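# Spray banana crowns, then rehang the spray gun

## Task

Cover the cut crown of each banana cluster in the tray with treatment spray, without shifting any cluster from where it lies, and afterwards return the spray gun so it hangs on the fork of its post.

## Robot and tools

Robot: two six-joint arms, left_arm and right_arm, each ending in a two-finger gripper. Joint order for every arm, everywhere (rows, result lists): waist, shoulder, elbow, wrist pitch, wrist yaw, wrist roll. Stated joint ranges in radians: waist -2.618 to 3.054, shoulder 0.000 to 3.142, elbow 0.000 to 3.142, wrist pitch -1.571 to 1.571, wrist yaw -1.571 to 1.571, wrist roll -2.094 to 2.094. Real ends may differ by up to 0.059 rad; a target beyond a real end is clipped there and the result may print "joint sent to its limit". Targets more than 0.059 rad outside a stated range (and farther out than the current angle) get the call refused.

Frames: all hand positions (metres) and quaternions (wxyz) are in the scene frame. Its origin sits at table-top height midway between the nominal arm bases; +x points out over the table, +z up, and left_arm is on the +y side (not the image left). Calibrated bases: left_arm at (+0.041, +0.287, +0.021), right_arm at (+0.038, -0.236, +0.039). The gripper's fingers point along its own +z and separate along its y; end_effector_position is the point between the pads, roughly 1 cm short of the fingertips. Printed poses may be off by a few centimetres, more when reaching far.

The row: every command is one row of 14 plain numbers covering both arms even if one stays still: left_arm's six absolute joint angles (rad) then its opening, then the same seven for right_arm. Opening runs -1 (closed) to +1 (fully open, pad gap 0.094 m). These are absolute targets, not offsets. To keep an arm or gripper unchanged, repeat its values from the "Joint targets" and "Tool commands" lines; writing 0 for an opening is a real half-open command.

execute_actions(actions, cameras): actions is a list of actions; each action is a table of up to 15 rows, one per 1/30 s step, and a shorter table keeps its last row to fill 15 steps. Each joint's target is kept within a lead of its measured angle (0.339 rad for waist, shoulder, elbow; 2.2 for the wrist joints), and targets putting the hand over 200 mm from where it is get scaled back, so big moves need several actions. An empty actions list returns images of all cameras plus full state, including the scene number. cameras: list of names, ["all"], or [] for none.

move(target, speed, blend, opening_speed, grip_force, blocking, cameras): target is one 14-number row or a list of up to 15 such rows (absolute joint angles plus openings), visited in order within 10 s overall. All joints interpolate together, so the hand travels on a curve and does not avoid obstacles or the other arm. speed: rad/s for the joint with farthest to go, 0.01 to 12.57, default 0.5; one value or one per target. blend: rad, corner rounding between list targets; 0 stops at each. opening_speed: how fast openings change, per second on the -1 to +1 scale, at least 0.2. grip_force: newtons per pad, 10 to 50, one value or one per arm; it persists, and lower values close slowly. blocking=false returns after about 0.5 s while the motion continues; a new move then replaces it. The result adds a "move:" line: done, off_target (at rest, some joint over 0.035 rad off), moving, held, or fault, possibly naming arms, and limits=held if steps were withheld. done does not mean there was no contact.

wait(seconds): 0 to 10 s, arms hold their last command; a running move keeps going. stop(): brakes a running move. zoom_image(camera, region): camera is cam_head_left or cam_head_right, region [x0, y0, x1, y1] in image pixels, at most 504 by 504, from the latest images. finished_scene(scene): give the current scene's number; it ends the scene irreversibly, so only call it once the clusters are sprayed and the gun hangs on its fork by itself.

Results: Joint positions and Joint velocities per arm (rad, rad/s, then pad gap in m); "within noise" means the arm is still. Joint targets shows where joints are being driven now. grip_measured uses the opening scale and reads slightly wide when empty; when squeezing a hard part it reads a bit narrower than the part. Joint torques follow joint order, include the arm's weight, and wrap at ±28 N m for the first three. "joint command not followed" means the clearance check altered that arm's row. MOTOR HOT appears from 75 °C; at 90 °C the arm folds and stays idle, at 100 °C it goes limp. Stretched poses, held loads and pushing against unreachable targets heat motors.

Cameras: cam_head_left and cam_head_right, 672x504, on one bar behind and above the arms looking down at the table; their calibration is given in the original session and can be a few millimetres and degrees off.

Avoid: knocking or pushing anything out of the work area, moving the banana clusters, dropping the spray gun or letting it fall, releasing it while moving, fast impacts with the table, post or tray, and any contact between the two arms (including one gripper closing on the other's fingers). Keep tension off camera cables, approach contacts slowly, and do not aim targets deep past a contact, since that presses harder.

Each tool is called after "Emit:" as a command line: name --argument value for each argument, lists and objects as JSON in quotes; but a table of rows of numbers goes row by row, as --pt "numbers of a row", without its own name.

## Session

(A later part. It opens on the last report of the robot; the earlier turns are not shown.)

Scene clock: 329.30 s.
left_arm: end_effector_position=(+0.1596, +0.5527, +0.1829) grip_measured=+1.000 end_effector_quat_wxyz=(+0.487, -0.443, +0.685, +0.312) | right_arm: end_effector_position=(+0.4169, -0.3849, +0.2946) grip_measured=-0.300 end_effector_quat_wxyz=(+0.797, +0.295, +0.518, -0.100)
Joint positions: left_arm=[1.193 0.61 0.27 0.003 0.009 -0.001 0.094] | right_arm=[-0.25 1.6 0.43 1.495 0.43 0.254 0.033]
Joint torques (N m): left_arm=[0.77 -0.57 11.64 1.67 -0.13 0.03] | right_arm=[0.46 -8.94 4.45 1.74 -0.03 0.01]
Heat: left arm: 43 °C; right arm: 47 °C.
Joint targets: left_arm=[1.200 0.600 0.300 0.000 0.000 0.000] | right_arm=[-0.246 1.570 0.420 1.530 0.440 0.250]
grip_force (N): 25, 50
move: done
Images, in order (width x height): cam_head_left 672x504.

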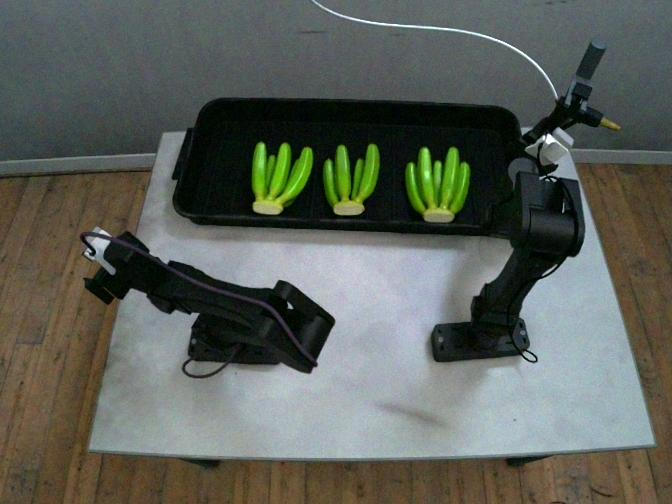

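Emit:
move --pt "1.2 0.6 0.3 0 0 0 1 -0.246 1.565 0.46 1.53 0.44 0.25 -1" --pt "1.2 0.6 0.3 0 0 0 1 -0.24 1.5 0.405 1.51 0.445 0.25 -1" --speed 0.12 --cameras '["cam_head_left"]'

Emit:
zoom_image --camera "cam_head_left" --region '[540, 65, 630, 155]'

Scene clock: 337.50 s.
left_arm: end_effector_position=(+0.1596, +0.5527, +0.1829) grip_measured=+1.000 end_effector_quat_wxyz=(+0.487, -0.443, +0.685, +0.312) | right_arm: end_effector_position=(+0.4084, -0.3794, +0.3112) grip_measured=-0.300 end_effector_quat_wxyz=(+0.807, +0.291, +0.505, -0.092)
Joint positions: left_arm=[1.193 0.61 0.27 0.003 0.009 -0.001 0.094] | right_arm=[-0.242 1.53 0.416 1.474 0.427 0.254 0.033]
Joint torques (N m): left_arm=[0.75 -0.64 11.63 1.65 -0.11 0.06] | right_arm=[0.1 -8.4 4.48 1.75 0.05 -0.02]
Heat: left arm: 43 °C; right arm: 47 °C.
Joint targets: left_arm=[1.200 0.600 0.300 0.000 0.000 0.000] | right_arm=[-0.240 1.500 0.405 1.510 0.445 0.250]
grip_force (N): 25, 50
move: off_target (right_arm); right_arm: the wrist pitch is farthest, 0.036 rad from its target
Images, in order (width x height): cam_head_left 672x504.

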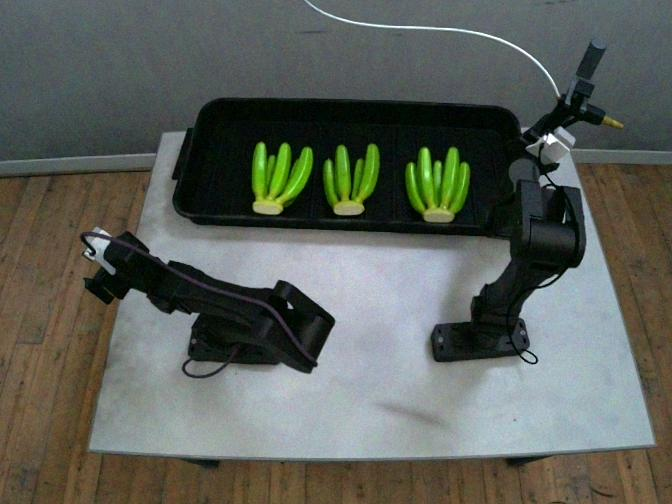

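Scaled by 5.600 from the camera's 672x504 image, which has a finer 960x720 frame.

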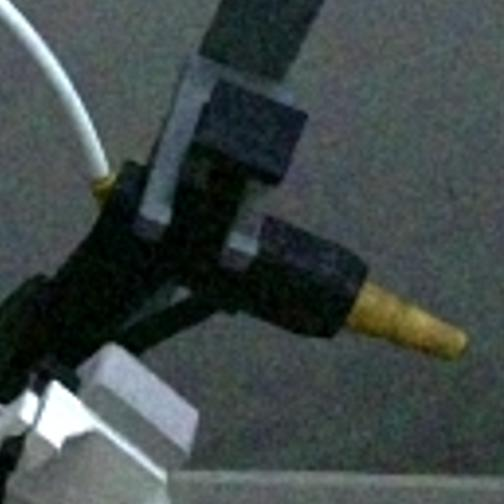

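Emit:
move --target '[1.2,0.6,0.3,0,0,0,1,-0.218,1.4,0.33,1.45,0.475,0.25,-1]' --speed 0.12 --cameras '["cam_head_left"]'

Emit:
zoom_image --camera "cam_head_left" --region '[540, 65, 630, 155]'

Scene clock: 353.93 s.
left_arm: end_effector_position=(+0.1596, +0.5527, +0.1829) grip_measured=+1.000 end_effector_quat_wxyz=(+0.487, -0.443, +0.685, +0.312) | right_arm: end_effector_position=(+0.3904, -0.3703, +0.3084) grip_measured=-0.300 end_effector_quat_wxyz=(+0.802, +0.291, +0.515, -0.090)
Joint positions: left_arm=[1.193 0.61 0.27 0.003 0.009 -0.001 0.094] | right_arm=[-0.221 1.427 0.342 1.424 0.44 0.254 0.033]
Joint torques (N m): left_arm=[0.75 -0.61 11.6 1.64 -0.11 0.04] | right_arm=[0.1 -7.12 4.56 1.65 0.22 0]
Heat: left arm: 43 °C; right arm: 48 °C.
Joint targets: left_arm=[1.200 0.600 0.300 0.000 0.000 0.000] | right_arm=[-0.218 1.400 0.330 1.450 0.475 0.250]
grip_force (N): 25, 50
move: done
Images, in order (width x height): cam_head_left 672x504.

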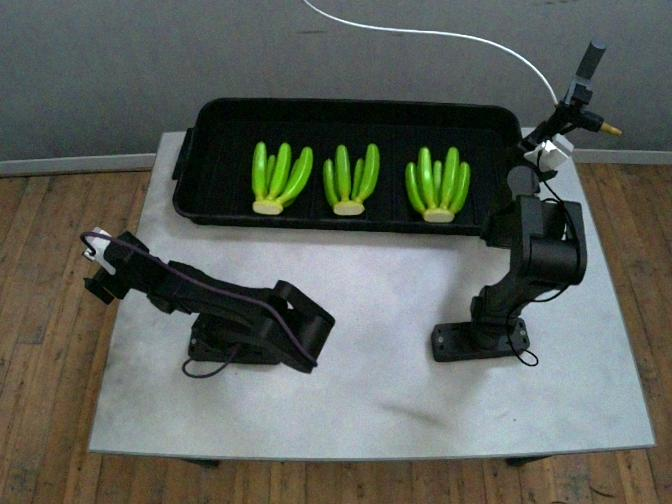

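Scaled by 5.600 from the camera's 672x504 image, which has a finer 960x720 frame.

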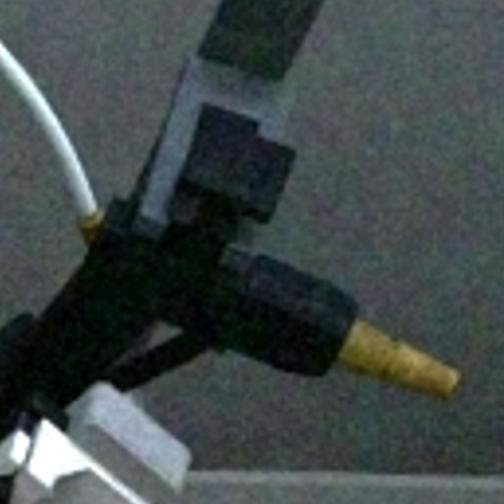

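Emit:
move --target '[1.2,0.6,0.3,0,0,0,1,-0.202,1.32,0.318,1.39,0.49,0.25,-1]' --speed 0.12 --cameras '["cam_head_left"]'

Emit:
zoom_image --camera "cam_head_left" --region '[540, 65, 630, 155]'

Scene clock: 361.93 s.
left_arm: end_effector_position=(+0.1596, +0.5527, +0.1829) grip_measured=+1.000 end_effector_quat_wxyz=(+0.487, -0.443, +0.685, +0.312) | right_arm: end_effector_position=(+0.3828, -0.3656, +0.3155) grip_measured=-0.300 end_effector_quat_wxyz=(+0.801, +0.292, +0.515, -0.088)
Joint positions: left_arm=[1.193 0.61 0.27 0.003 0.009 -0.001 0.094] | right_arm=[-0.204 1.348 0.329 1.358 0.456 0.253 0.033]
Joint torques (N m): left_arm=[0.75 -0.55 11.59 1.65 -0.13 0.03] | right_arm=[0.32 -6.69 5.05 1.72 0.24 -0.07]
Heat: left arm: 43 °C; right arm: 47 °C.
Joint targets: left_arm=[1.200 0.600 0.300 0.000 0.000 0.000] | right_arm=[-0.202 1.320 0.318 1.390 0.490 0.250]
grip_force (N): 25, 50
move: done
Images, in order (width x height): cam_head_left 672x504.

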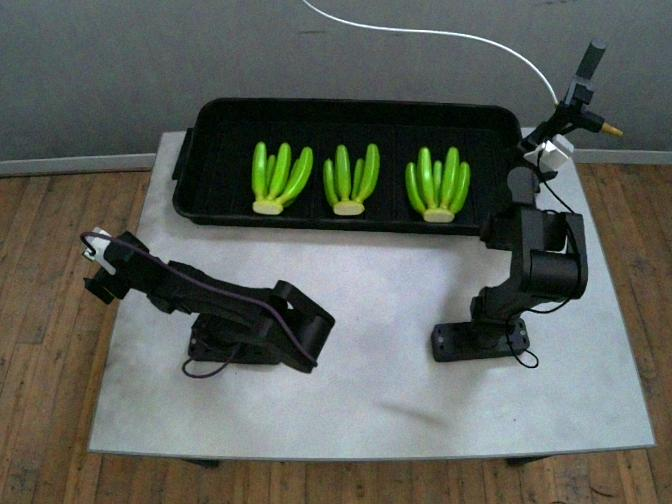

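Scaled by 5.600 from the camera's 672x504 image, which has a finer 960x720 frame.

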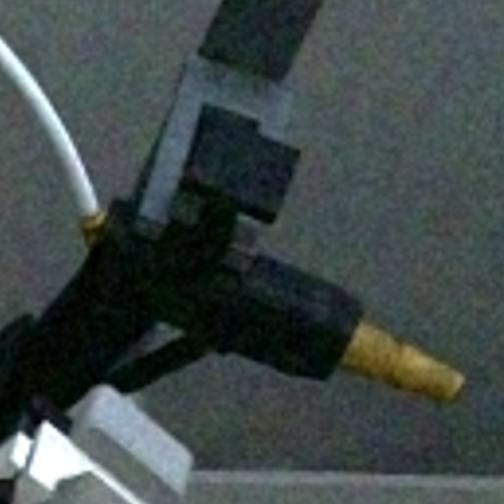

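Emit:
move --target '[1.2,0.6,0.3,0,0,0,1,-0.178,1.23,0.25,1.345,0.515,0.25,-1]' --speed 0.12 --cameras '["cam_head_left"]'

Emit:
zoom_image --camera "cam_head_left" --region '[540, 65, 630, 155]'

Scene clock: 367.67 s.
left_arm: end_effector_position=(+0.1596, +0.5527, +0.1829) grip_measured=+1.000 end_effector_quat_wxyz=(+0.487, -0.443, +0.685, +0.312) | right_arm: end_effector_position=(+0.3664, -0.3576, +0.3105) grip_measured=-0.300 end_effector_quat_wxyz=(+0.797, +0.292, +0.522, -0.085)
Joint positions: left_arm=[1.193 0.61 0.27 0.003 0.009 -0.001 0.094] | right_arm=[-0.18 1.255 0.263 1.318 0.473 0.251 0.033]
Joint torques (N m): left_arm=[0.7 -0.72 11.62 1.65 -0.12 0.04] | right_arm=[0.14 -5.81 5.01 1.71 0.33 0.02]
Heat: left arm: 43 °C; right arm: 47 °C.
Joint targets: left_arm=[1.200 0.600 0.300 0.000 0.000 0.000] | right_arm=[-0.178 1.230 0.250 1.345 0.515 0.250]
grip_force (N): 25, 50
move: off_target (right_arm); right_arm: the wrist yaw is farthest, 0.042 rad from its target
Images, in order (width x height): cam_head_left 672x504.

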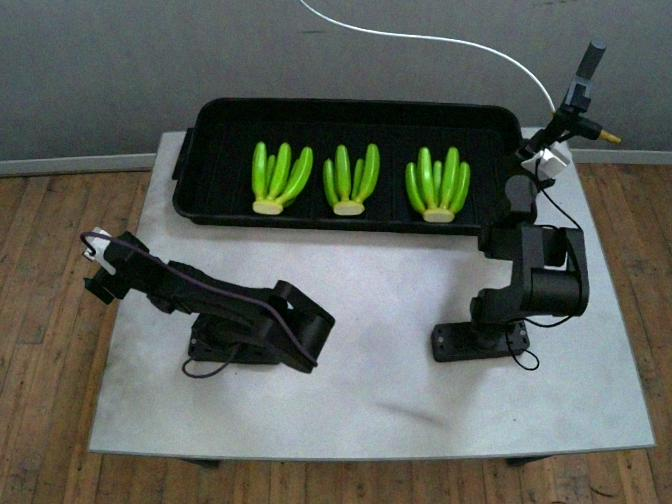

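Scaled by 5.600 from the camera's 672x504 image, which has a finer 960x720 frame.

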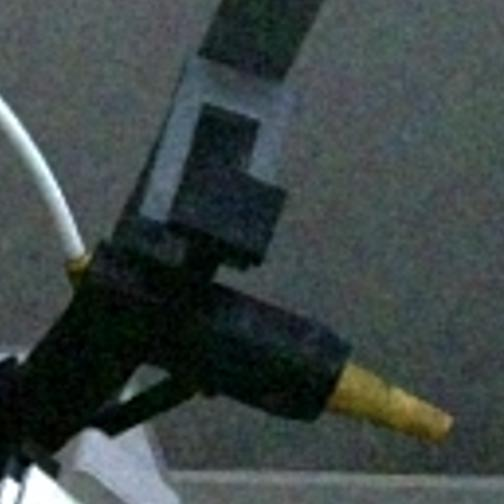

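Emit:
move --pt "1.2 0.6 0.3 0 0 0 1 -0.165 1.18 0.255 1.3 0.53 0.25 -1" --pt "1.2 0.6 0.3 0 0 0 1 -0.125 1.08 0.165 1.28 0.565 0.25 -1" --speed 0.12 --cameras '["cam_head_left"]'

Emit:
zoom_image --camera "cam_head_left" --region '[540, 65, 630, 155]'

Scene clock: 381.00 s.
left_arm: end_effector_position=(+0.1596, +0.5527, +0.1829) grip_measured=+1.000 end_effector_quat_wxyz=(+0.487, -0.443, +0.685, +0.312) | right_arm: end_effector_position=(+0.3357, -0.3542, +0.3079) grip_measured=-0.300 end_effector_quat_wxyz=(+0.795, +0.315, +0.511, -0.092)
Joint positions: left_arm=[1.193 0.61 0.27 0.003 0.009 -0.001 0.094] | right_arm=[-0.134 1.1 0.177 1.26 0.564 0.251 0.033]
Joint torques (N m): left_arm=[0.75 -0.59 11.59 1.65 -0.11 0.04] | right_arm=[0.65 -4.04 5.3 1.58 -0.16 0.02]
Heat: left arm: 43 °C; right arm: 47 °C.
Joint targets: left_arm=[1.200 0.600 0.300 0.000 0.000 0.000] | right_arm=[-0.125 1.080 0.165 1.280 0.565 0.250]
grip_force (N): 25, 50
move: done
Images, in order (width x height): cam_head_left 672x504.

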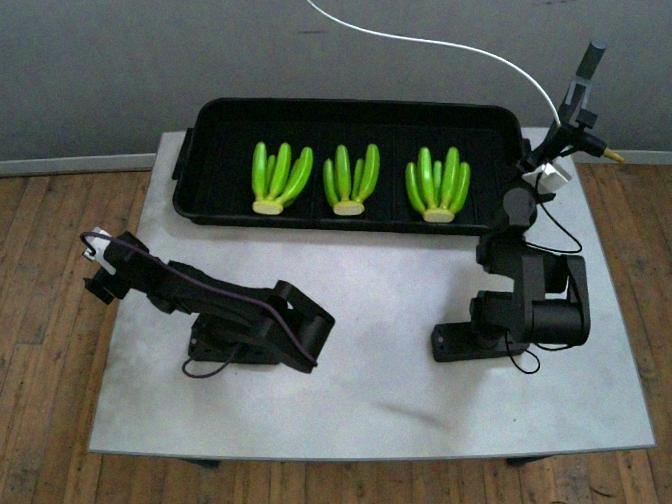

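Scaled by 5.600 from the camera's 672x504 image, which has a finer 960x720 frame.

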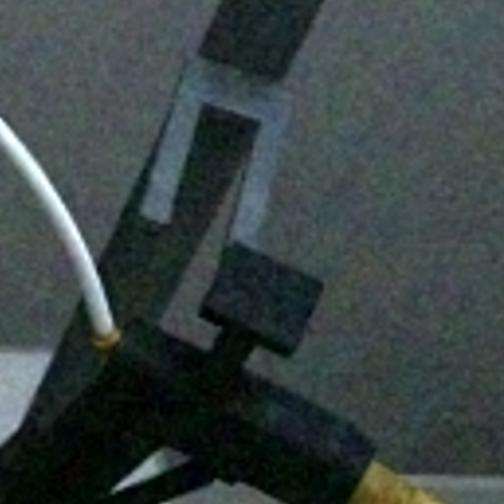

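Emit:
move --pt "1.2 0.6 0.3 0 0 0 1 0.05 0.86 0.25 0.85 0.7 0.25 -1" --pt "1.2 0.6 0.3 0 0 0 1 0.652 0.593 0.45 0.143 1.05 1.7 -1" --speed 0.45 --blend '[0.1,0]' --cameras '["cam_head_left"]'

Scene clock: 426.63 s.
left_arm: end_effector_position=(+0.1596, +0.5527, +0.1829) grip_measured=+1.000 end_effector_quat_wxyz=(+0.487, -0.443, +0.685, +0.312) | right_arm: end_effector_position=(+0.3030, -0.2133, +0.3143) grip_measured=-0.300 end_effector_quat_wxyz=(+0.548, +0.603, +0.382, +0.436)
Joint positions: left_arm=[1.193 0.61 0.27 0.003 0.009 -0.001 0.094] | right_arm=[0.644 0.605 0.414 0.153 1.036 1.711 0.033]
Joint torques (N m): left_arm=[0.76 -0.59 11.59 1.66 -0.08 0.05] | right_arm=[0.59 -0.69 10.41 1.2 0.11 -0.1]
Heat: left arm: 43 °C; right arm: 46 °C.
Joint targets: left_arm=[1.200 0.600 0.300 0.000 0.000 0.000] | right_arm=[0.652 0.593 0.450 0.143 1.050 1.700]
grip_force (N): 25, 50
move: off_target (right_arm); right_arm: the elbow is farthest, 0.036 rad from its target
Images, in order (width x height): cam_head_left 672x504.

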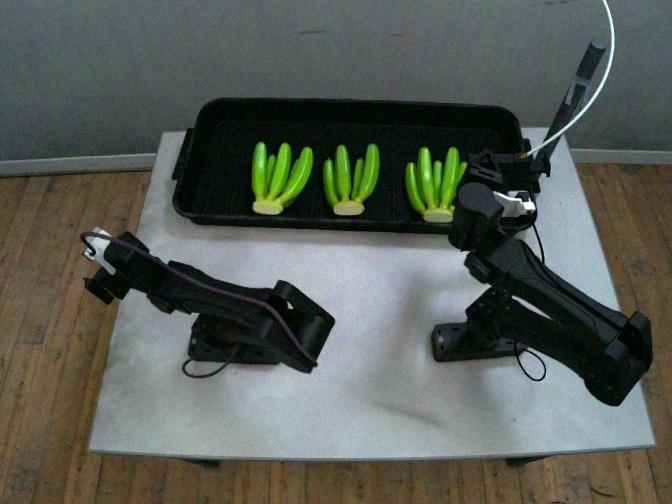

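Emit:
zoom_image --camera "cam_head_left" --region '[420, 110, 600, 260]'

Scaled by 2.800 from the camera's 672x504 image, which has a finer 960x720 frame.

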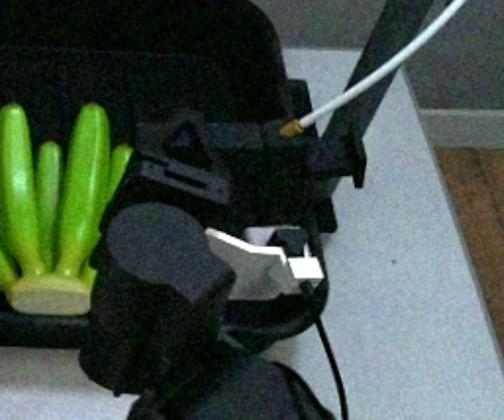

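Emit:
move --pt "1.2 0.6 0.3 0 0 0 1 1.08 0.97 0.25 0.8 1.3 1.7 -1" --pt "1.2 0.6 0.3 0 0 0 1 0.821 1.188 0.317 0.93 1.04 1.7 -1" --speed '[0.5,0.15]' --cameras '["cam_head_left"]'

Emit:
zoom_image --camera "cam_head_left" --region '[390, 110, 570, 260]'

Scene clock: 449.93 s.
left_arm: end_effector_position=(+0.1596, +0.5527, +0.1829) grip_measured=+1.000 end_effector_quat_wxyz=(+0.487, -0.443, +0.685, +0.312) | right_arm: end_effector_position=(+0.3352, -0.1165, +0.2521) grip_measured=-0.300 end_effector_quat_wxyz=(+0.503, +0.571, +0.410, +0.503)
Joint positions: left_arm=[1.193 0.61 0.27 0.003 0.009 -0.001 0.094] | right_arm=[0.829 1.183 0.286 0.92 1.049 1.714 0.033]
Joint torques (N m): left_arm=[0.75 -0.58 11.69 1.66 -0.12 0.05] | right_arm=[-0.58 -2.45 8.76 1.44 -0.08 -0.16]
Motor temperatures (°C): left_arm=[27 28 38 43 26 26 26] | right_arm=[26 28 45 45 29 24 32]
Heat: left arm: 43 °C; right arm: 45 °C.
Joint targets: left_arm=[1.200 0.600 0.300 0.000 0.000 0.000] | right_arm=[0.821 1.188 0.317 0.930 1.040 1.700]
grip_force (N): 25, 50
move: done
Images, in order (width x height): cam_head_left 672x504.

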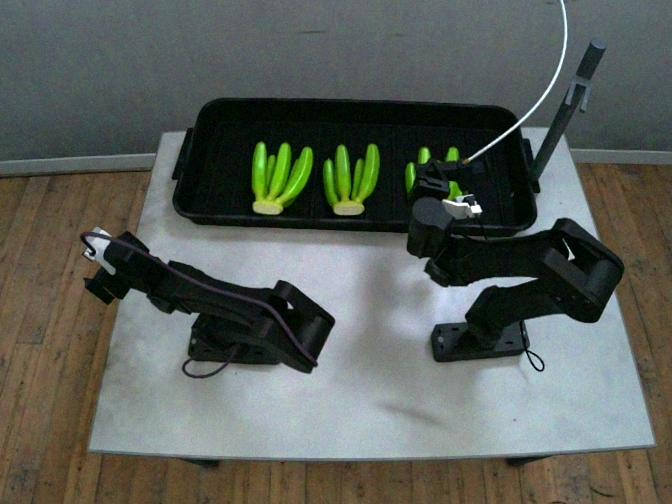

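Scaled by 2.800 from the camera's 672x504 image, which has a finer 960x720 frame.

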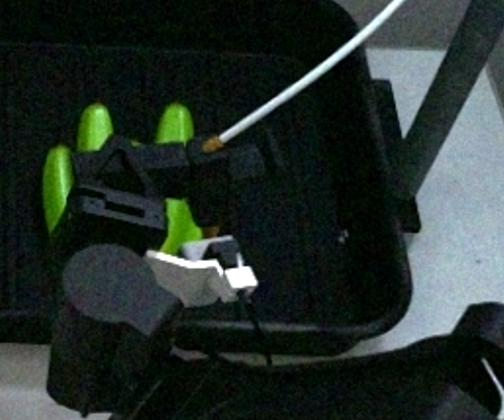

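Emit:
move --pt "1.2 0.6 0.3 0 0 0 1 1.08 0.99 0.24 0.81 1.3 1.9 -1" --pt "1.2 0.6 0.3 0 0 0 1 0.821 1.188 0.317 0.93 1.04 1.9 -1" --pt "1.2 0.6 0.3 0 0 0 1 1.2 0.99 0.24 0.81 1.42 1.9 -1" --speed '[0.3,0.15,0.5]' --cameras '["cam_head_left"]'

Emit:
zoom_image --camera "cam_head_left" --region '[390, 110, 570, 260]'

Scene clock: 469.10 s.
left_arm: end_effector_position=(+0.1596, +0.5527, +0.1829) grip_measured=+1.000 end_effector_quat_wxyz=(+0.487, -0.443, +0.685, +0.312) | right_arm: end_effector_position=(+0.2680, -0.1041, +0.2677) grip_measured=-0.300 end_effector_quat_wxyz=(+0.430, +0.620, +0.328, +0.568)
Joint positions: left_arm=[1.193 0.61 0.27 0.003 0.009 -0.001 0.094] | right_arm=[1.192 1.004 0.256 0.843 1.411 1.912 0.033]
Joint torques (N m): left_arm=[0.73 -0.65 11.59 1.65 -0.12 0.04] | right_arm=[0.84 -2.74 5.2 0.79 0.01 -0.09]
Heat: left arm: 43 °C; right arm: 45 °C.
Joint targets: left_arm=[1.200 0.600 0.300 0.000 0.000 0.000] | right_arm=[1.200 0.990 0.240 0.810 1.420 1.900]
grip_force (N): 25, 50
move: done
Images, in order (width x height): cam_head_left 672x504.

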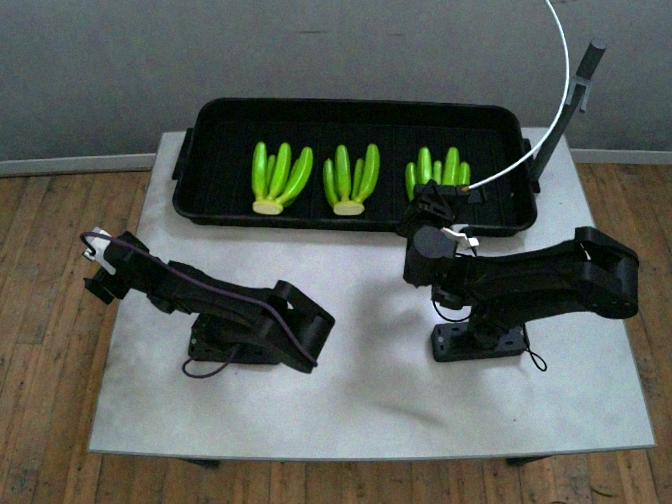

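Scaled by 2.800 from the camera's 672x504 image, which has a finer 960x720 frame.

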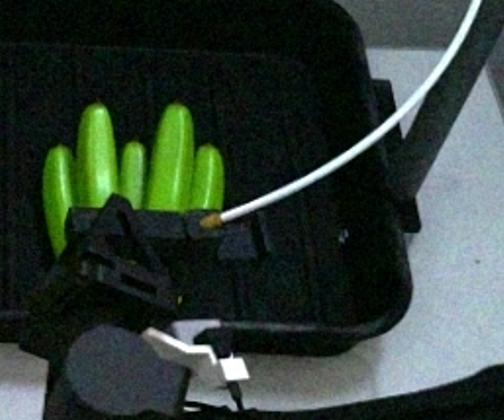

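Emit:
move --target '[1.2,0.6,0.3,0,0,0,1,0.5,0.7,0.3,0.4,1.0,1.9,-1]' --speed 0.6 --cameras '["cam_head_left"]'

Emit:
zoom_image --camera "cam_head_left" --region '[390, 110, 570, 260]'

Scene clock: 476.37 s.
left_arm: end_effector_position=(+0.1596, +0.5527, +0.1829) grip_measured=+1.000 end_effector_quat_wxyz=(+0.487, -0.443, +0.685, +0.312) | right_arm: end_effector_position=(+0.3167, -0.2370, +0.2706) grip_measured=-0.300 end_effector_quat_wxyz=(+0.525, +0.655, +0.289, +0.460)
Joint positions: left_arm=[1.193 0.61 0.27 0.003 0.009 -0.001 0.094] | right_arm=[0.508 0.714 0.263 0.405 1 1.912 0.033]
Joint torques (N m): left_arm=[0.73 -0.68 11.59 1.66 -0.12 0.02] | right_arm=[-0.7 -1.51 10.45 1.33 0.05 -0.1]
Heat: left arm: 43 °C; right arm: 43 °C.
Joint targets: left_arm=[1.200 0.600 0.300 0.000 0.000 0.000] | right_arm=[0.500 0.700 0.300 0.400 1.000 1.900]
grip_force (N): 25, 50
move: off_target (right_arm); right_arm: the elbow is farthest, 0.037 rad from its target
Images, in order (width x height): cam_head_left 672x504.

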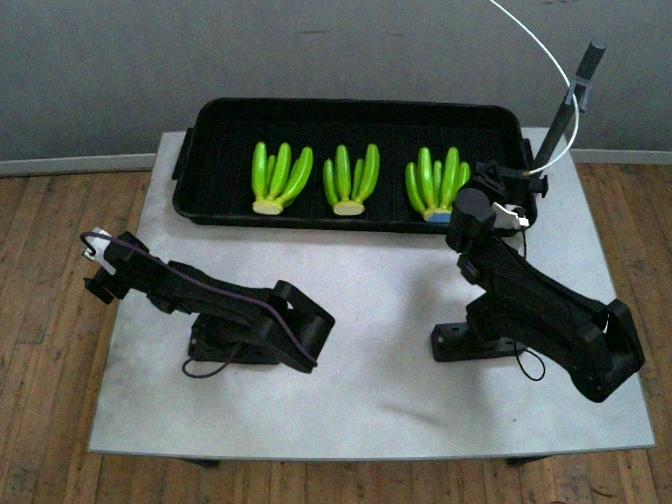

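Scaled by 2.800 from the camera's 672x504 image, which has a finer 960x720 frame.

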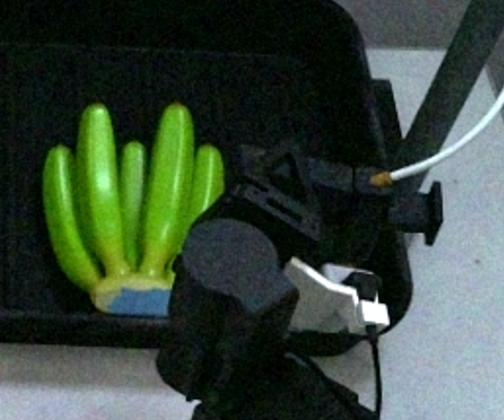

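Emit:
move --pt "1.2 0.6 0.3 0 0 0 1 1.044 1.075 0.27 0.85 1.26 1.9 -1" --pt "1.2 0.6 0.3 0 0 0 1 0.799 1.288 0.38 0.97 1.015 1.9 -1" --pt "1.2 0.6 0.3 0 0 0 1 0.854 1.363 0.43 0.99 1.07 1.9 -1" --pt "1.2 0.6 0.3 0 0 0 1 1.089 1.18 0.31 0.9 1.305 1.9 -1" --pt "1.2 0.6 0.3 0 0 0 1 0.5 0.7 0.4 0.3 0.8 1.9 -1" --speed '[0.6,0.15,0.3,0.15,0.7]' --blend '[0,0.02,0.02,0.02,0]' --cameras '["cam_head_left"]'

Emit:
zoom_image --camera "cam_head_left" --region '[390, 110, 570, 260]'

Scene clock: 496.57 s.
left_arm: end_effector_position=(+0.1596, +0.5527, +0.1829) grip_measured=+1.000 end_effector_quat_wxyz=(+0.487, -0.443, +0.685, +0.312) | right_arm: end_effector_position=(+0.3319, -0.2007, +0.2938) grip_measured=-0.300 end_effector_quat_wxyz=(+0.473, +0.626, +0.354, +0.509)
Joint positions: left_arm=[1.193 0.61 0.27 0.003 0.009 -0.001 0.094] | right_arm=[0.508 0.713 0.364 0.299 0.799 1.913 0.033]
Joint torques (N m): left_arm=[0.76 -0.65 11.69 1.67 -0.1 0.04] | right_arm=[-0.55 -1.81 10.21 1.47 0.03 -0.08]
Heat: left arm: 43 °C; right arm: 44 °C.
Joint targets: left_arm=[1.200 0.600 0.300 0.000 0.000 0.000] | right_arm=[0.500 0.700 0.400 0.300 0.800 1.900]
grip_force (N): 25, 50
move: off_target (right_arm); right_arm: the elbow is farthest, 0.036 rad from its target
Images, in order (width x height): cam_head_left 672x504.

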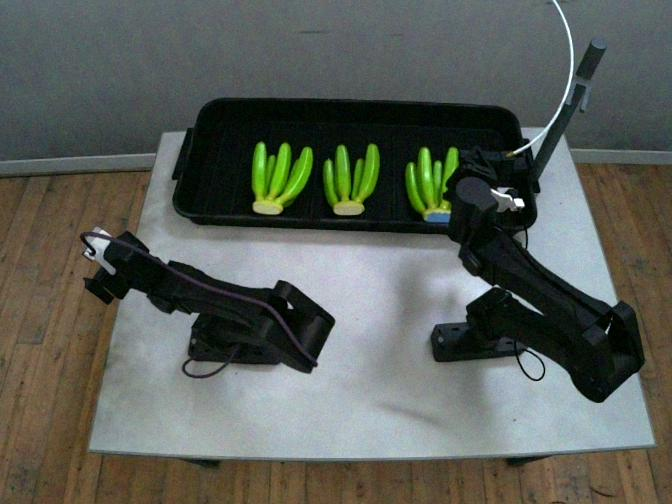

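Scaled by 2.800 from the camera's 672x504 image, which has a finer 960x720 frame.

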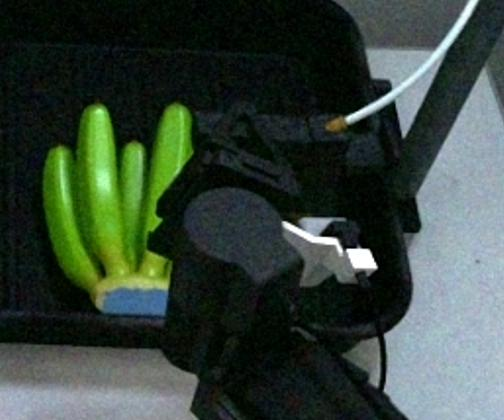

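Emit:
move --pt "1.2 0.6 0.3 0 0 0 1 1.1 1.2 0.55 0.65 1.08 1.9 -1" --pt "1.2 0.6 0.3 0 0 0 1 1.23 1.58 0.61 1.02 1.088 1.9 -1" --pt "1.2 0.6 0.3 0 0 0 1 1.033 1.664 0.709 1.02 0.891 1.9 -1" --pt "1.2 0.6 0.3 0 0 0 1 1.057 1.715 0.771 1.01 0.915 1.9 -1" --pt "1.2 0.6 0.3 0 0 0 1 1.245 1.63 0.65 1.02 1.103 1.9 -1" --pt "1.2 0.6 0.3 0 0 0 1 1.26 1.698 0.74 1.01 1.118 1.9 -1" --pt "1.2 0.6 0.3 0 0 0 1 1.08 1.766 0.832 1.0 0.938 1.9 -1" --pt "1.2 0.6 0.3 0 0 0 1 0.9 1.2 0.6 0.65 0.958 1.9 -1" --speed '[0.6,0.4,0.15,0.3,0.15,0.3,0.15,0.6]' --blend '[0.1,0.02,0.02,0.02,0.02,0.02,0.02,0]' --cameras '["cam_head_left"]'

Emit:
zoom_image --camera "cam_head_left" --region '[310, 110, 490, 260]'

Scene clock: 531.13 s.
left_arm: end_effector_position=(+0.1596, +0.5527, +0.1829) grip_measured=+1.000 end_effector_quat_wxyz=(+0.487, -0.443, +0.685, +0.312) | right_arm: end_effector_position=(+0.3512, -0.0415, +0.3272) grip_measured=-0.300 end_effector_quat_wxyz=(+0.398, +0.577, +0.387, +0.599)
Joint positions: left_arm=[1.193 0.61 0.27 0.003 0.009 -0.001 0.094] | right_arm=[0.905 1.216 0.617 0.659 0.958 1.915 0.033]
Joint torques (N m): left_arm=[0.68 -0.64 11.6 1.66 -0.11 0.01] | right_arm=[-0.27 -5.87 5.79 1.33 -0.07 -0.14]
Heat: left arm: 43 °C; right arm: 44 °C.
Joint targets: left_arm=[1.200 0.600 0.300 0.000 0.000 0.000] | right_arm=[0.900 1.200 0.600 0.650 0.958 1.900]
grip_force (N): 25, 50
move: done
Images, in order (width x height): cam_head_left 672x504.

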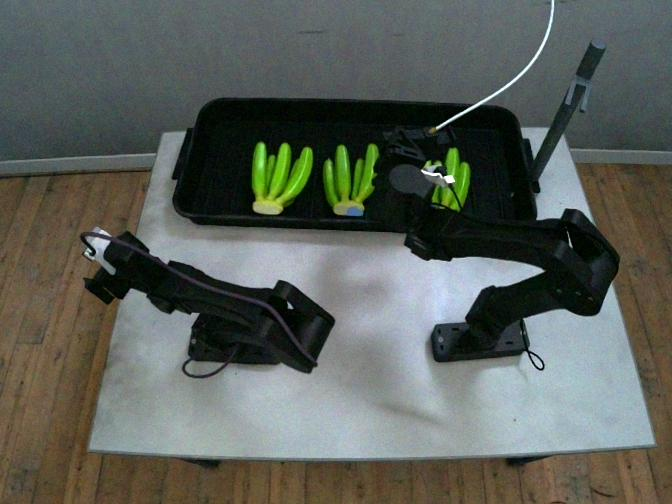

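Scaled by 2.800 from the camera's 672x504 image, which has a finer 960x720 frame.

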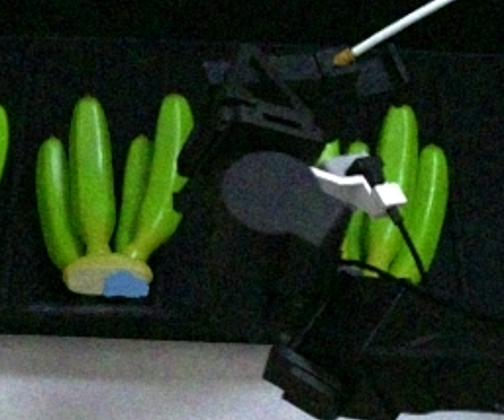

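Emit:
move --pt "1.2 0.6 0.3 0 0 0 1 1.228 1.755 0.824 0.98 1.086 1.9 -1" --pt "1.2 0.6 0.3 0 0 0 1 1.071 1.823 0.906 0.97 0.929 1.9 -1" --pt "1.2 0.6 0.3 0 0 0 1 1.09 1.872 0.968 0.96 0.948 1.9 -1" --pt "1.2 0.6 0.3 0 0 0 1 1.24 1.806 0.886 0.97 1.098 1.9 -1" --pt "1.2 0.6 0.3 0 0 0 1 1.249 1.845 0.935 0.96 1.107 1.9 -1" --pt "1.2 0.6 0.3 0 0 0 1 1.103 1.905 1.02 0.945 0.961 1.9 -1" --pt "1.2 0.6 0.3 0 0 0 1 0.85 1.3 0.65 0.68 0.958 1.9 -1" --speed '[0.5,0.13,0.3,0.13,0.3,0.13,0.6]' --blend '[0.02,0.02,0.02,0.02,0.02,0.02,0]' --cameras '["cam_head_left"]'

Emit:
zoom_image --camera "cam_head_left" --region '[310, 110, 490, 260]'

Scene clock: 549.17 s.
left_arm: end_effector_position=(+0.1596, +0.5527, +0.1829) grip_measured=+1.000 end_effector_quat_wxyz=(+0.487, -0.443, +0.685, +0.312) | right_arm: end_effector_position=(+0.3735, -0.0426, +0.3190) grip_measured=-0.300 end_effector_quat_wxyz=(+0.418, +0.589, +0.378, +0.580)
Joint positions: left_arm=[1.193 0.61 0.27 0.003 0.009 -0.001 0.094] | right_arm=[0.854 1.318 0.666 0.689 0.965 1.916 0.033]
Joint torques (N m): left_arm=[0.83 -0.65 11.64 1.68 -0.11 0.03] | right_arm=[-0.42 -6.72 5.79 1.33 -0.12 -0.15]
Heat: left arm: 43 °C; right arm: 43 °C.
Joint targets: left_arm=[1.200 0.600 0.300 0.000 0.000 0.000] | right_arm=[0.850 1.300 0.650 0.680 0.958 1.900]
grip_force (N): 25, 50
move: done
Images, in order (width x height): cam_head_left 672x504.

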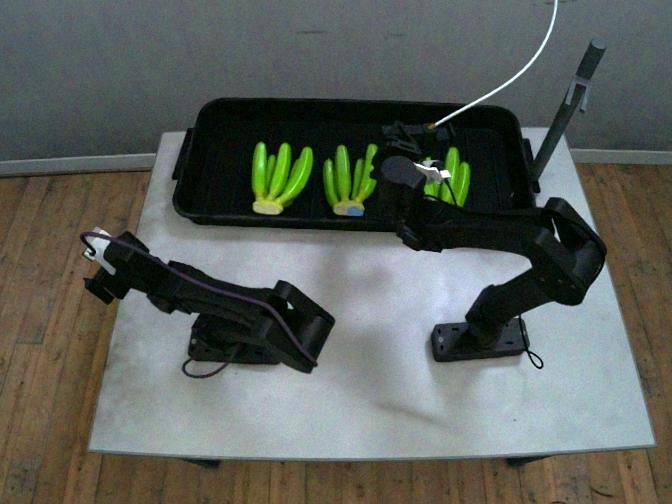

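Scaled by 2.800 from the camera's 672x504 image, which has a finer 960x720 frame.

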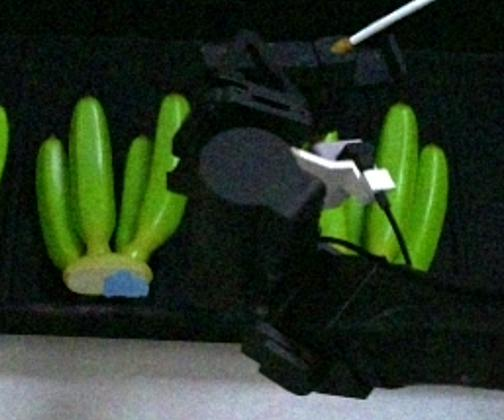

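Emit:
move --target '[1.2,0.6,0.3,0,0,0,1,1.071,1.8,0.88,0.97,0.929,1.9,-1]' --speed 0.4 --cameras '["cam_head_left"]'

Emit:
zoom_image --camera "cam_head_left" --region '[310, 130, 450, 245]'

Scene clock: 559.03 s.
left_arm: end_effector_position=(+0.1596, +0.5527, +0.1829) grip_measured=+1.000 end_effector_quat_wxyz=(+0.487, -0.443, +0.685, +0.312) | right_arm: end_effector_position=(+0.3602, +0.1069, +0.2553) grip_measured=-0.300 end_effector_quat_wxyz=(+0.347, +0.536, +0.457, +0.619)
Joint positions: left_arm=[1.193 0.61 0.27 0.003 0.009 -0.001 0.094] | right_arm=[1.068 1.789 0.847 0.954 0.931 1.916 0.033]
Joint torques (N m): left_arm=[0.76 -0.59 11.64 1.67 -0.11 0.03] | right_arm=[0.13 -8.05 8.81 1.53 -0.03 -0.14]
Heat: left arm: 43 °C; right arm: 43 °C.
Joint targets: left_arm=[1.200 0.600 0.300 0.000 0.000 0.000] | right_arm=[1.071 1.800 0.880 0.970 0.929 1.900]
grip_force (N): 25, 50
move: done
Images, in order (width x height): cam_head_left 672x504.

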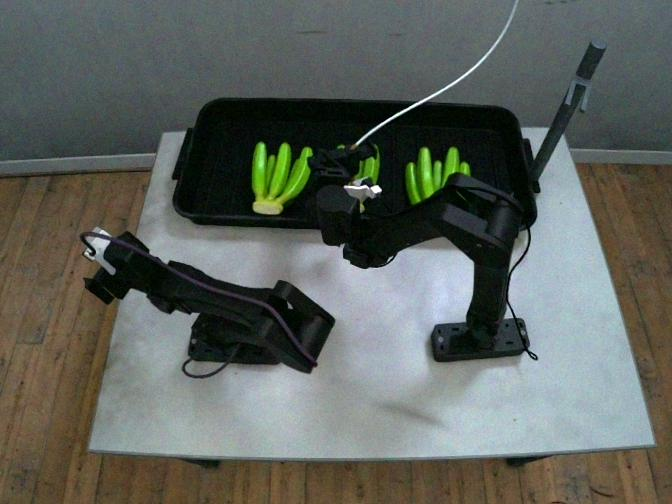

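Scaled by 3.600 from the camera's 672x504 image, which has a finer 960x720 frame.

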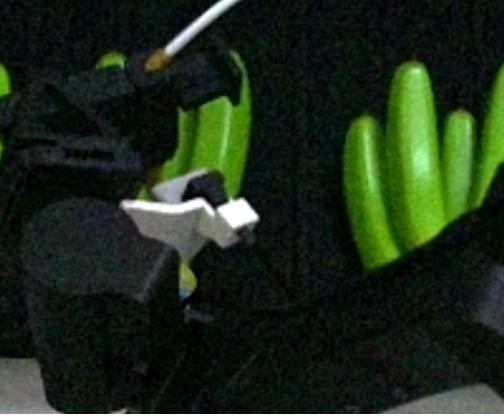

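Emit:
move --pt "1.2 0.6 0.3 0 0 0 1 1.129 1.788 0.863 0.985 0.992 1.9 -1" --pt "1.2 0.6 0.3 0 0 0 1 1.329 1.724 0.781 1.003 1.192 1.9 -1" --pt "1.2 0.6 0.3 0 0 0 1 1.337 1.772 0.841 0.991 1.2 1.9 -1" --pt "1.2 0.6 0.3 0 0 0 1 1.145 1.833 0.925 0.968 1.008 1.9 -1" --pt "1.2 0.6 0.3 0 0 0 1 1.159 1.877 0.986 0.951 1.022 1.9 -1" --pt "1.2 0.6 0.3 0 0 0 1 1.344 1.82 0.907 0.973 1.207 1.9 -1" --pt "1.2 0.6 0.3 0 0 0 1 0.85 1.3 0.65 0.68 0.958 1.9 -1" --speed '[0.3,0.13,0.3,0.13,0.3,0.13,0.6]' --blend '[0.02,0.02,0.02,0.02,0.02,0.02,0]' --cameras '["cam_head_left"]'

Emit:
zoom_image --camera "cam_head_left" --region '[310, 110, 490, 260]'

Scene clock: 588.70 s.
left_arm: end_effector_position=(+0.1596, +0.5527, +0.1829) grip_measured=+1.000 end_effector_quat_wxyz=(+0.487, -0.443, +0.685, +0.312) | right_arm: end_effector_position=(+0.3738, -0.0438, +0.3194) grip_measured=-0.300 end_effector_quat_wxyz=(+0.419, +0.590, +0.376, +0.579)
Joint positions: left_arm=[1.193 0.61 0.27 0.003 0.009 -0.001 0.094] | right_arm=[0.852 1.317 0.666 0.689 0.967 1.917 0.033]
Joint torques (N m): left_arm=[0.76 -0.54 11.69 1.66 -0.12 0.03] | right_arm=[-0.08 -6.71 5.56 1.28 -0.11 -0.14]
Heat: left arm: 43 °C; right arm: 43 °C.
Joint targets: left_arm=[1.200 0.600 0.300 0.000 0.000 0.000] | right_arm=[0.850 1.300 0.650 0.680 0.958 1.900]
grip_force (N): 25, 50
move: done
Images, in order (width x height): cam_head_left 672x504.

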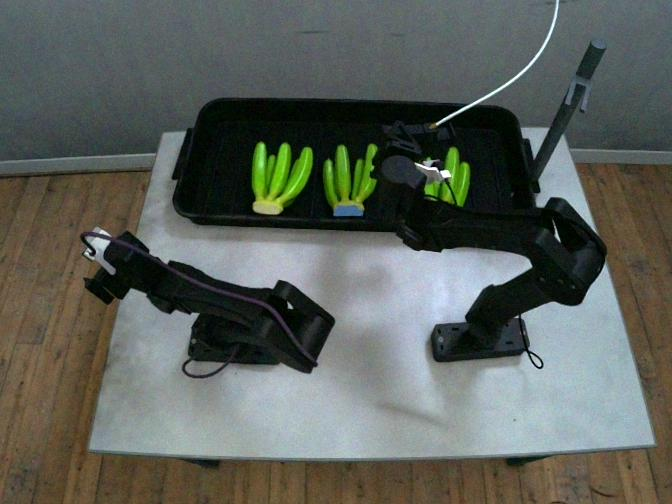

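Scaled by 2.800 from the camera's 672x504 image, which has a finer 960x720 frame.

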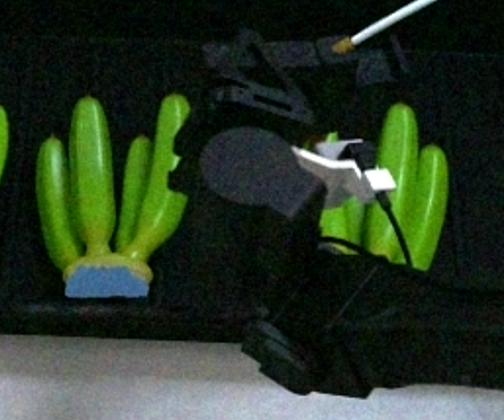

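Emit:
move --pt "1.0 0.6 0.3 0 0 0 1 1.091 1.69 0.741 1.01 0.95 1.9 -1" --pt "1.0 0.6 0.3 0 0 0 1 1.309 1.615 0.652 1.02 1.17 1.9 -1" --pt "1.0 0.6 0.3 0 0 0 1 1.344 1.85 1.0 0.85 0.9 1.9 -1" --pt "1.0 0.6 0.3 0 0 0 1 1.344 1.972 1.12 0.912 0.808 1.9 -1" --pt "1.0 0.6 0.3 0 0 0 1 1.18 2.026 1.203 0.883 0.644 1.9 -1" --pt "1.0 0.6 0.3 0 0 0 1 1.191 2.07 1.271 0.859 0.655 1.9 -1" --pt "1.0 0.6 0.3 0 0 0 1 1.35 2.018 1.19 0.888 0.814 1.9 -1" --speed '[0.4,0.15,0.4,0.3,0.13,0.3,0.13]' --blend '[0.02,0.02,0.05,0.02,0.02,0.02,0]' --cameras '["cam_head_left"]'

Emit:
zoom_image --camera "cam_head_left" --region '[240, 110, 420, 260]'

Scene clock: 628.43 s.
left_arm: end_effector_position=(+0.2065, +0.5263, +0.1829) grip_measured=+1.000 end_effector_quat_wxyz=(+0.514, -0.377, +0.723, +0.265) | right_arm: end_effector_position=(+0.2552, +0.2799, +0.2541) grip_measured=-0.300 end_effector_quat_wxyz=(+0.213, +0.433, +0.551, +0.681)
Joint positions: left_arm=[1.007 0.61 0.27 0.003 0.009 -0.001 0.094] | right_arm=[1.346 2.047 1.203 0.869 0.802 1.917 0.033]
Joint torques (N m): left_arm=[-0.73 -0.58 11.63 1.65 -0.12 0.06] | right_arm=[0.29 -14.57 5.53 1.65 0.11 -0.17]
Heat: left arm: 43 °C; right arm: 43 °C.
Joint targets: left_arm=[1.000 0.600 0.300 0.000 0.000 0.000] | right_arm=[1.350 2.018 1.190 0.888 0.814 1.900]
grip_force (N): 25, 50
move: done
Images, in order (width x height): cam_head_left 672x504.

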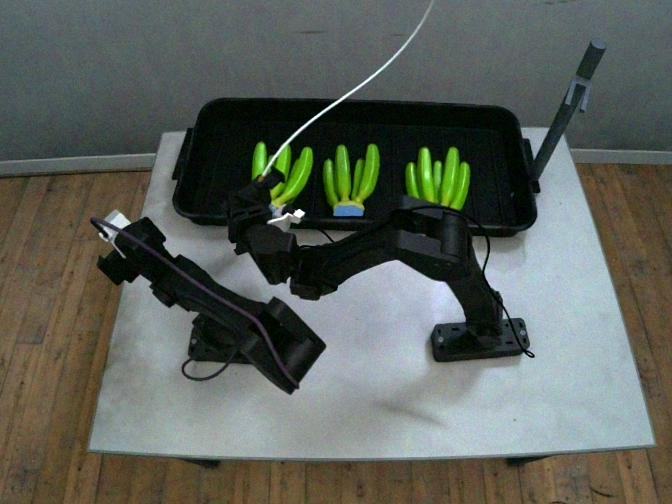

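Scaled by 2.800 from the camera's 672x504 image, which has a finer 960x720 frame.

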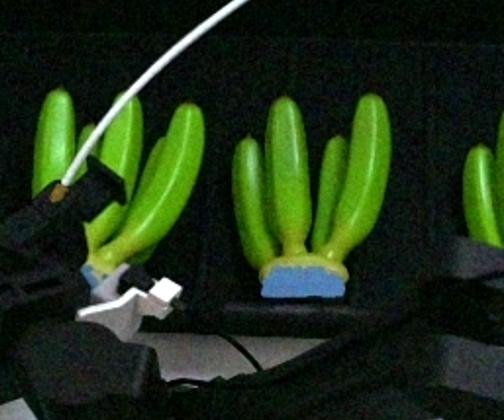

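Crown 2 covered. Continue crown 1 rows 3–5, then withdraw to look.

Emit:
move --pt "1.0 0.6 0.3 0 0 0 1 1.356 2.064 1.262 0.862 0.82 1.9 -1" --pt "1.0 0.6 0.3 0 0 0 1 1.2015 2.118 1.35 0.828 0.666 1.9 -1" --pt "1.0 0.6 0.3 0 0 0 1 1.211 2.164 1.427 0.797 0.675 1.9 -1" --pt "1.0 0.6 0.3 0 0 0 1 1.361 2.112 1.339 0.833 0.825 1.9 -1" --pt "1.0 0.6 0.3 0 0 0 1 1.365 2.157 1.416 0.801 0.83 1.9 -1" --pt "1.0 0.6 0.3 0 0 0 1 1.22 2.205 1.497 0.768 0.684 1.9 -1" --pt "1.0 0.6 0.3 0 0 0 1 1.2 1.7 1.0 0.7 0.85 1.9 -1" --pt "1.0 0.6 0.3 0 0 0 1 1.0 1.4 0.7 0.7 0.95 1.9 -1" --speed '[0.2,0.13,0.2,0.13,0.2,0.13,0.5,0.6]' --blend '[0.02,0.02,0.02,0.02,0.02,0.02,0.1,0]' --cameras '["cam_head_left"]'

Emit:
zoom_image --camera "cam_head_left" --region '[220, 150, 360, 240]'

Scene clock: 649.17 s.
left_arm: end_effector_position=(+0.2065, +0.5263, +0.1829) grip_measured=+1.000 end_effector_quat_wxyz=(+0.514, -0.377, +0.723, +0.265) | right_arm: end_effector_position=(+0.3510, +0.0276, +0.3048) grip_measured=-0.300 end_effector_quat_wxyz=(+0.372, +0.553, +0.442, +0.601)
Joint positions: left_arm=[1.007 0.61 0.27 0.003 0.009 -0.001 0.094] | right_arm=[1.002 1.422 0.714 0.705 0.941 1.917 0.033]
Joint torques (N m): left_arm=[-0.76 -0.65 11.58 1.68 -0.12 0.04] | right_arm=[-0.28 -8.09 5.91 1.37 0.08 -0.16]
Motor temperatures (°C): left_arm=[27 27 40 43 26 26 26] | right_arm=[26 34 43 45 29 24 33]
Heat: left arm: 43 °C; right arm: 45 °C.
Joint targets: left_arm=[1.000 0.600 0.300 0.000 0.000 0.000] | right_arm=[1.000 1.400 0.700 0.700 0.950 1.900]
grip_force (N): 25, 50
move: done
Images, in order (width x height): cam_head_left 672x504.

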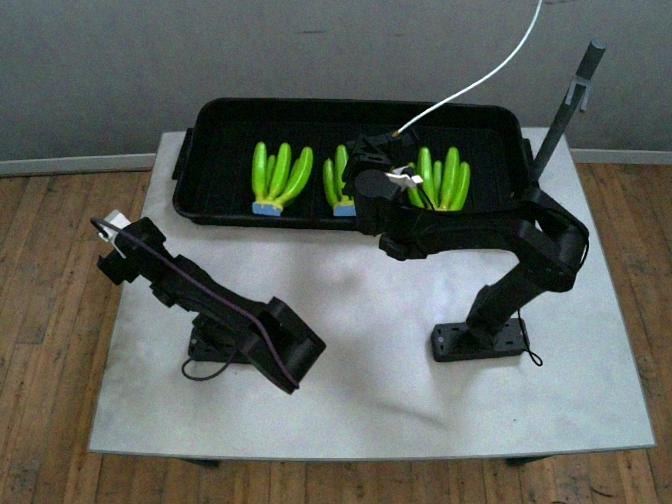

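Scaled by 3.600 from the camera's 672x504 image, which has a finer 960x720 frame.

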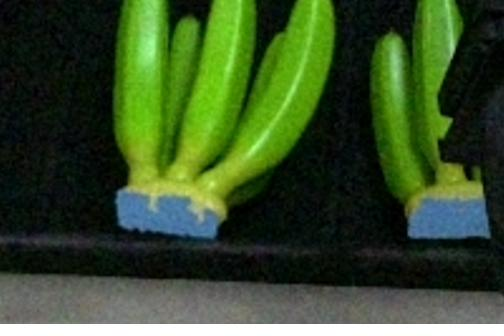

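Emit:
move --pt "1.0 0.6 0.3 0 0 0 1 0.903 1.392 0.46 0.98 1.12 1.9 -1" --pt "1.0 0.6 0.3 0 0 0 1 1.166 1.25 0.355 0.94 1.384 1.9 -1" --pt "1.0 0.6 0.3 0 0 0 1 1.35 1.5 0.7 0.8 1.1 1.9 -1" --speed '[0.4,0.13,0.5]' --blend '[0.02,0.02,0]' --cameras '["cam_head_left"]'

Emit:
zoom_image --camera "cam_head_left" --region '[370, 140, 510, 240]'

Scene clock: 668.47 s.
left_arm: end_effector_position=(+0.2065, +0.5263, +0.1829) grip_measured=+1.000 end_effector_quat_wxyz=(+0.514, -0.377, +0.723, +0.265) | right_arm: end_effector_position=(+0.2554, +0.0944, +0.2838) grip_measured=-0.300 end_effector_quat_wxyz=(+0.316, +0.512, +0.488, +0.633)
Joint positions: left_arm=[1.007 0.61 0.27 0.003 0.009 -0.001 0.094] | right_arm=[1.347 1.49 0.673 0.817 1.107 1.917 0.033]
Joint torques (N m): left_arm=[-0.73 -0.55 11.6 1.68 -0.09 0.04] | right_arm=[0.2 -5.35 8.72 1.13 -0.08 -0.15]
Heat: left arm: 43 °C; right arm: 42 °C.
Joint targets: left_arm=[1.000 0.600 0.300 0.000 0.000 0.000] | right_arm=[1.350 1.500 0.700 0.800 1.100 1.900]
grip_force (N): 25, 50
move: done
Images, in order (width x height): cam_head_left 672x504.

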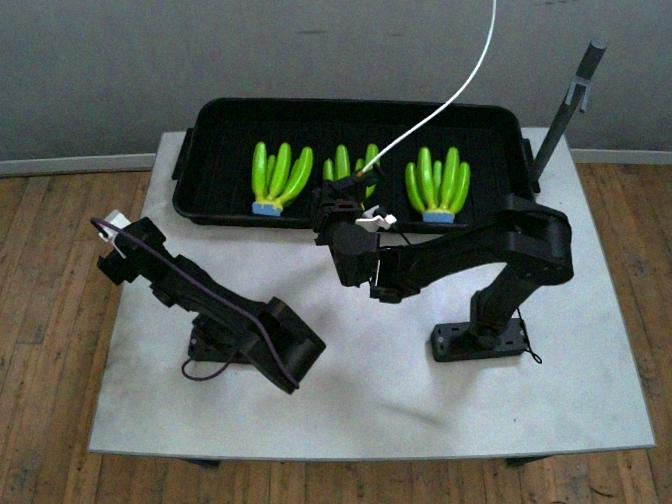

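Scaled by 3.600 from the camera's 672x504 image, which has a finer 960x720 frame.

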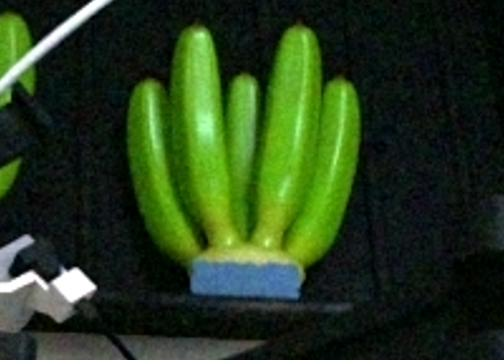

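Emit:
move --pt "1.0 0.6 0.3 0 0 0 1 0.7 0.75 0.45 0.3 1.0 1.7 -1" --pt "1.0 0.6 0.3 0 0 0 1 0.05 0.84 0.25 0.85 0.65 0.25 -1" --pt "1.0 0.6 0.3 0 0 0 1 -0.11 1.045 0.205 1.23 0.555 0.25 -1" --speed '[0.6,0.6,0.25]' --blend '[0.1,0.02,0]' --cameras '["cam_head_left"]'

Emit:
zoom_image --camera "cam_head_left" --region '[540, 65, 630, 155]'

Scene clock: 697.37 s.
left_arm: end_effector_position=(+0.2065, +0.5263, +0.1829) grip_measured=+1.000 end_effector_quat_wxyz=(+0.514, -0.377, +0.723, +0.265) | right_arm: end_effector_position=(+0.3375, -0.3460, +0.3266) grip_measured=-0.300 end_effector_quat_wxyz=(+0.804, +0.315, +0.499, -0.071)
Joint positions: left_arm=[1.007 0.61 0.27 0.003 0.009 -0.001 0.094] | right_arm=[-0.103 1.045 0.217 1.197 0.574 0.267 0.033]
Joint torques (N m): left_arm=[-0.8 -0.59 11.7 1.68 -0.12 0.04] | right_arm=[-0.46 -2.22 5.64 1.65 -0.33 -0.12]
Heat: left arm: 43 °C; right arm: 42 °C.
Joint targets: left_arm=[1.000 0.600 0.300 0.000 0.000 0.000] | right_arm=[-0.110 1.045 0.205 1.230 0.555 0.250]
grip_force (N): 25, 50
move: done
Images, in order (width x height): cam_head_left 672x504.

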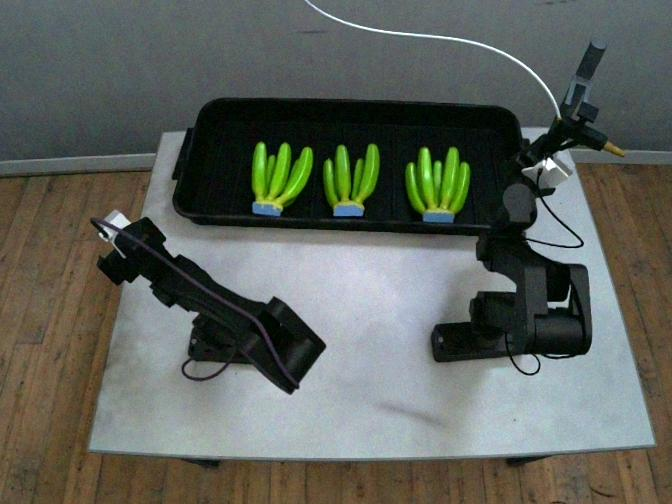

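Scaled by 5.600 from the camera's 672x504 image, which has a finer 960x720 frame.

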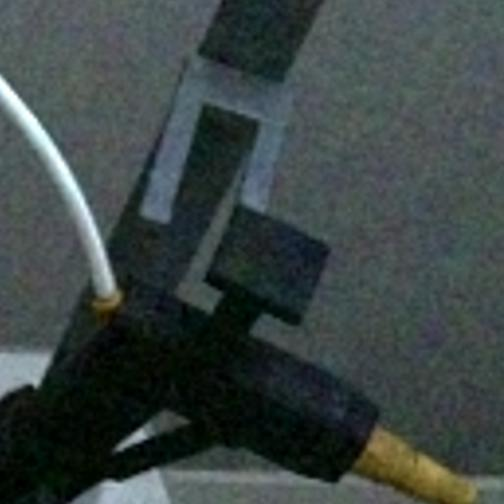

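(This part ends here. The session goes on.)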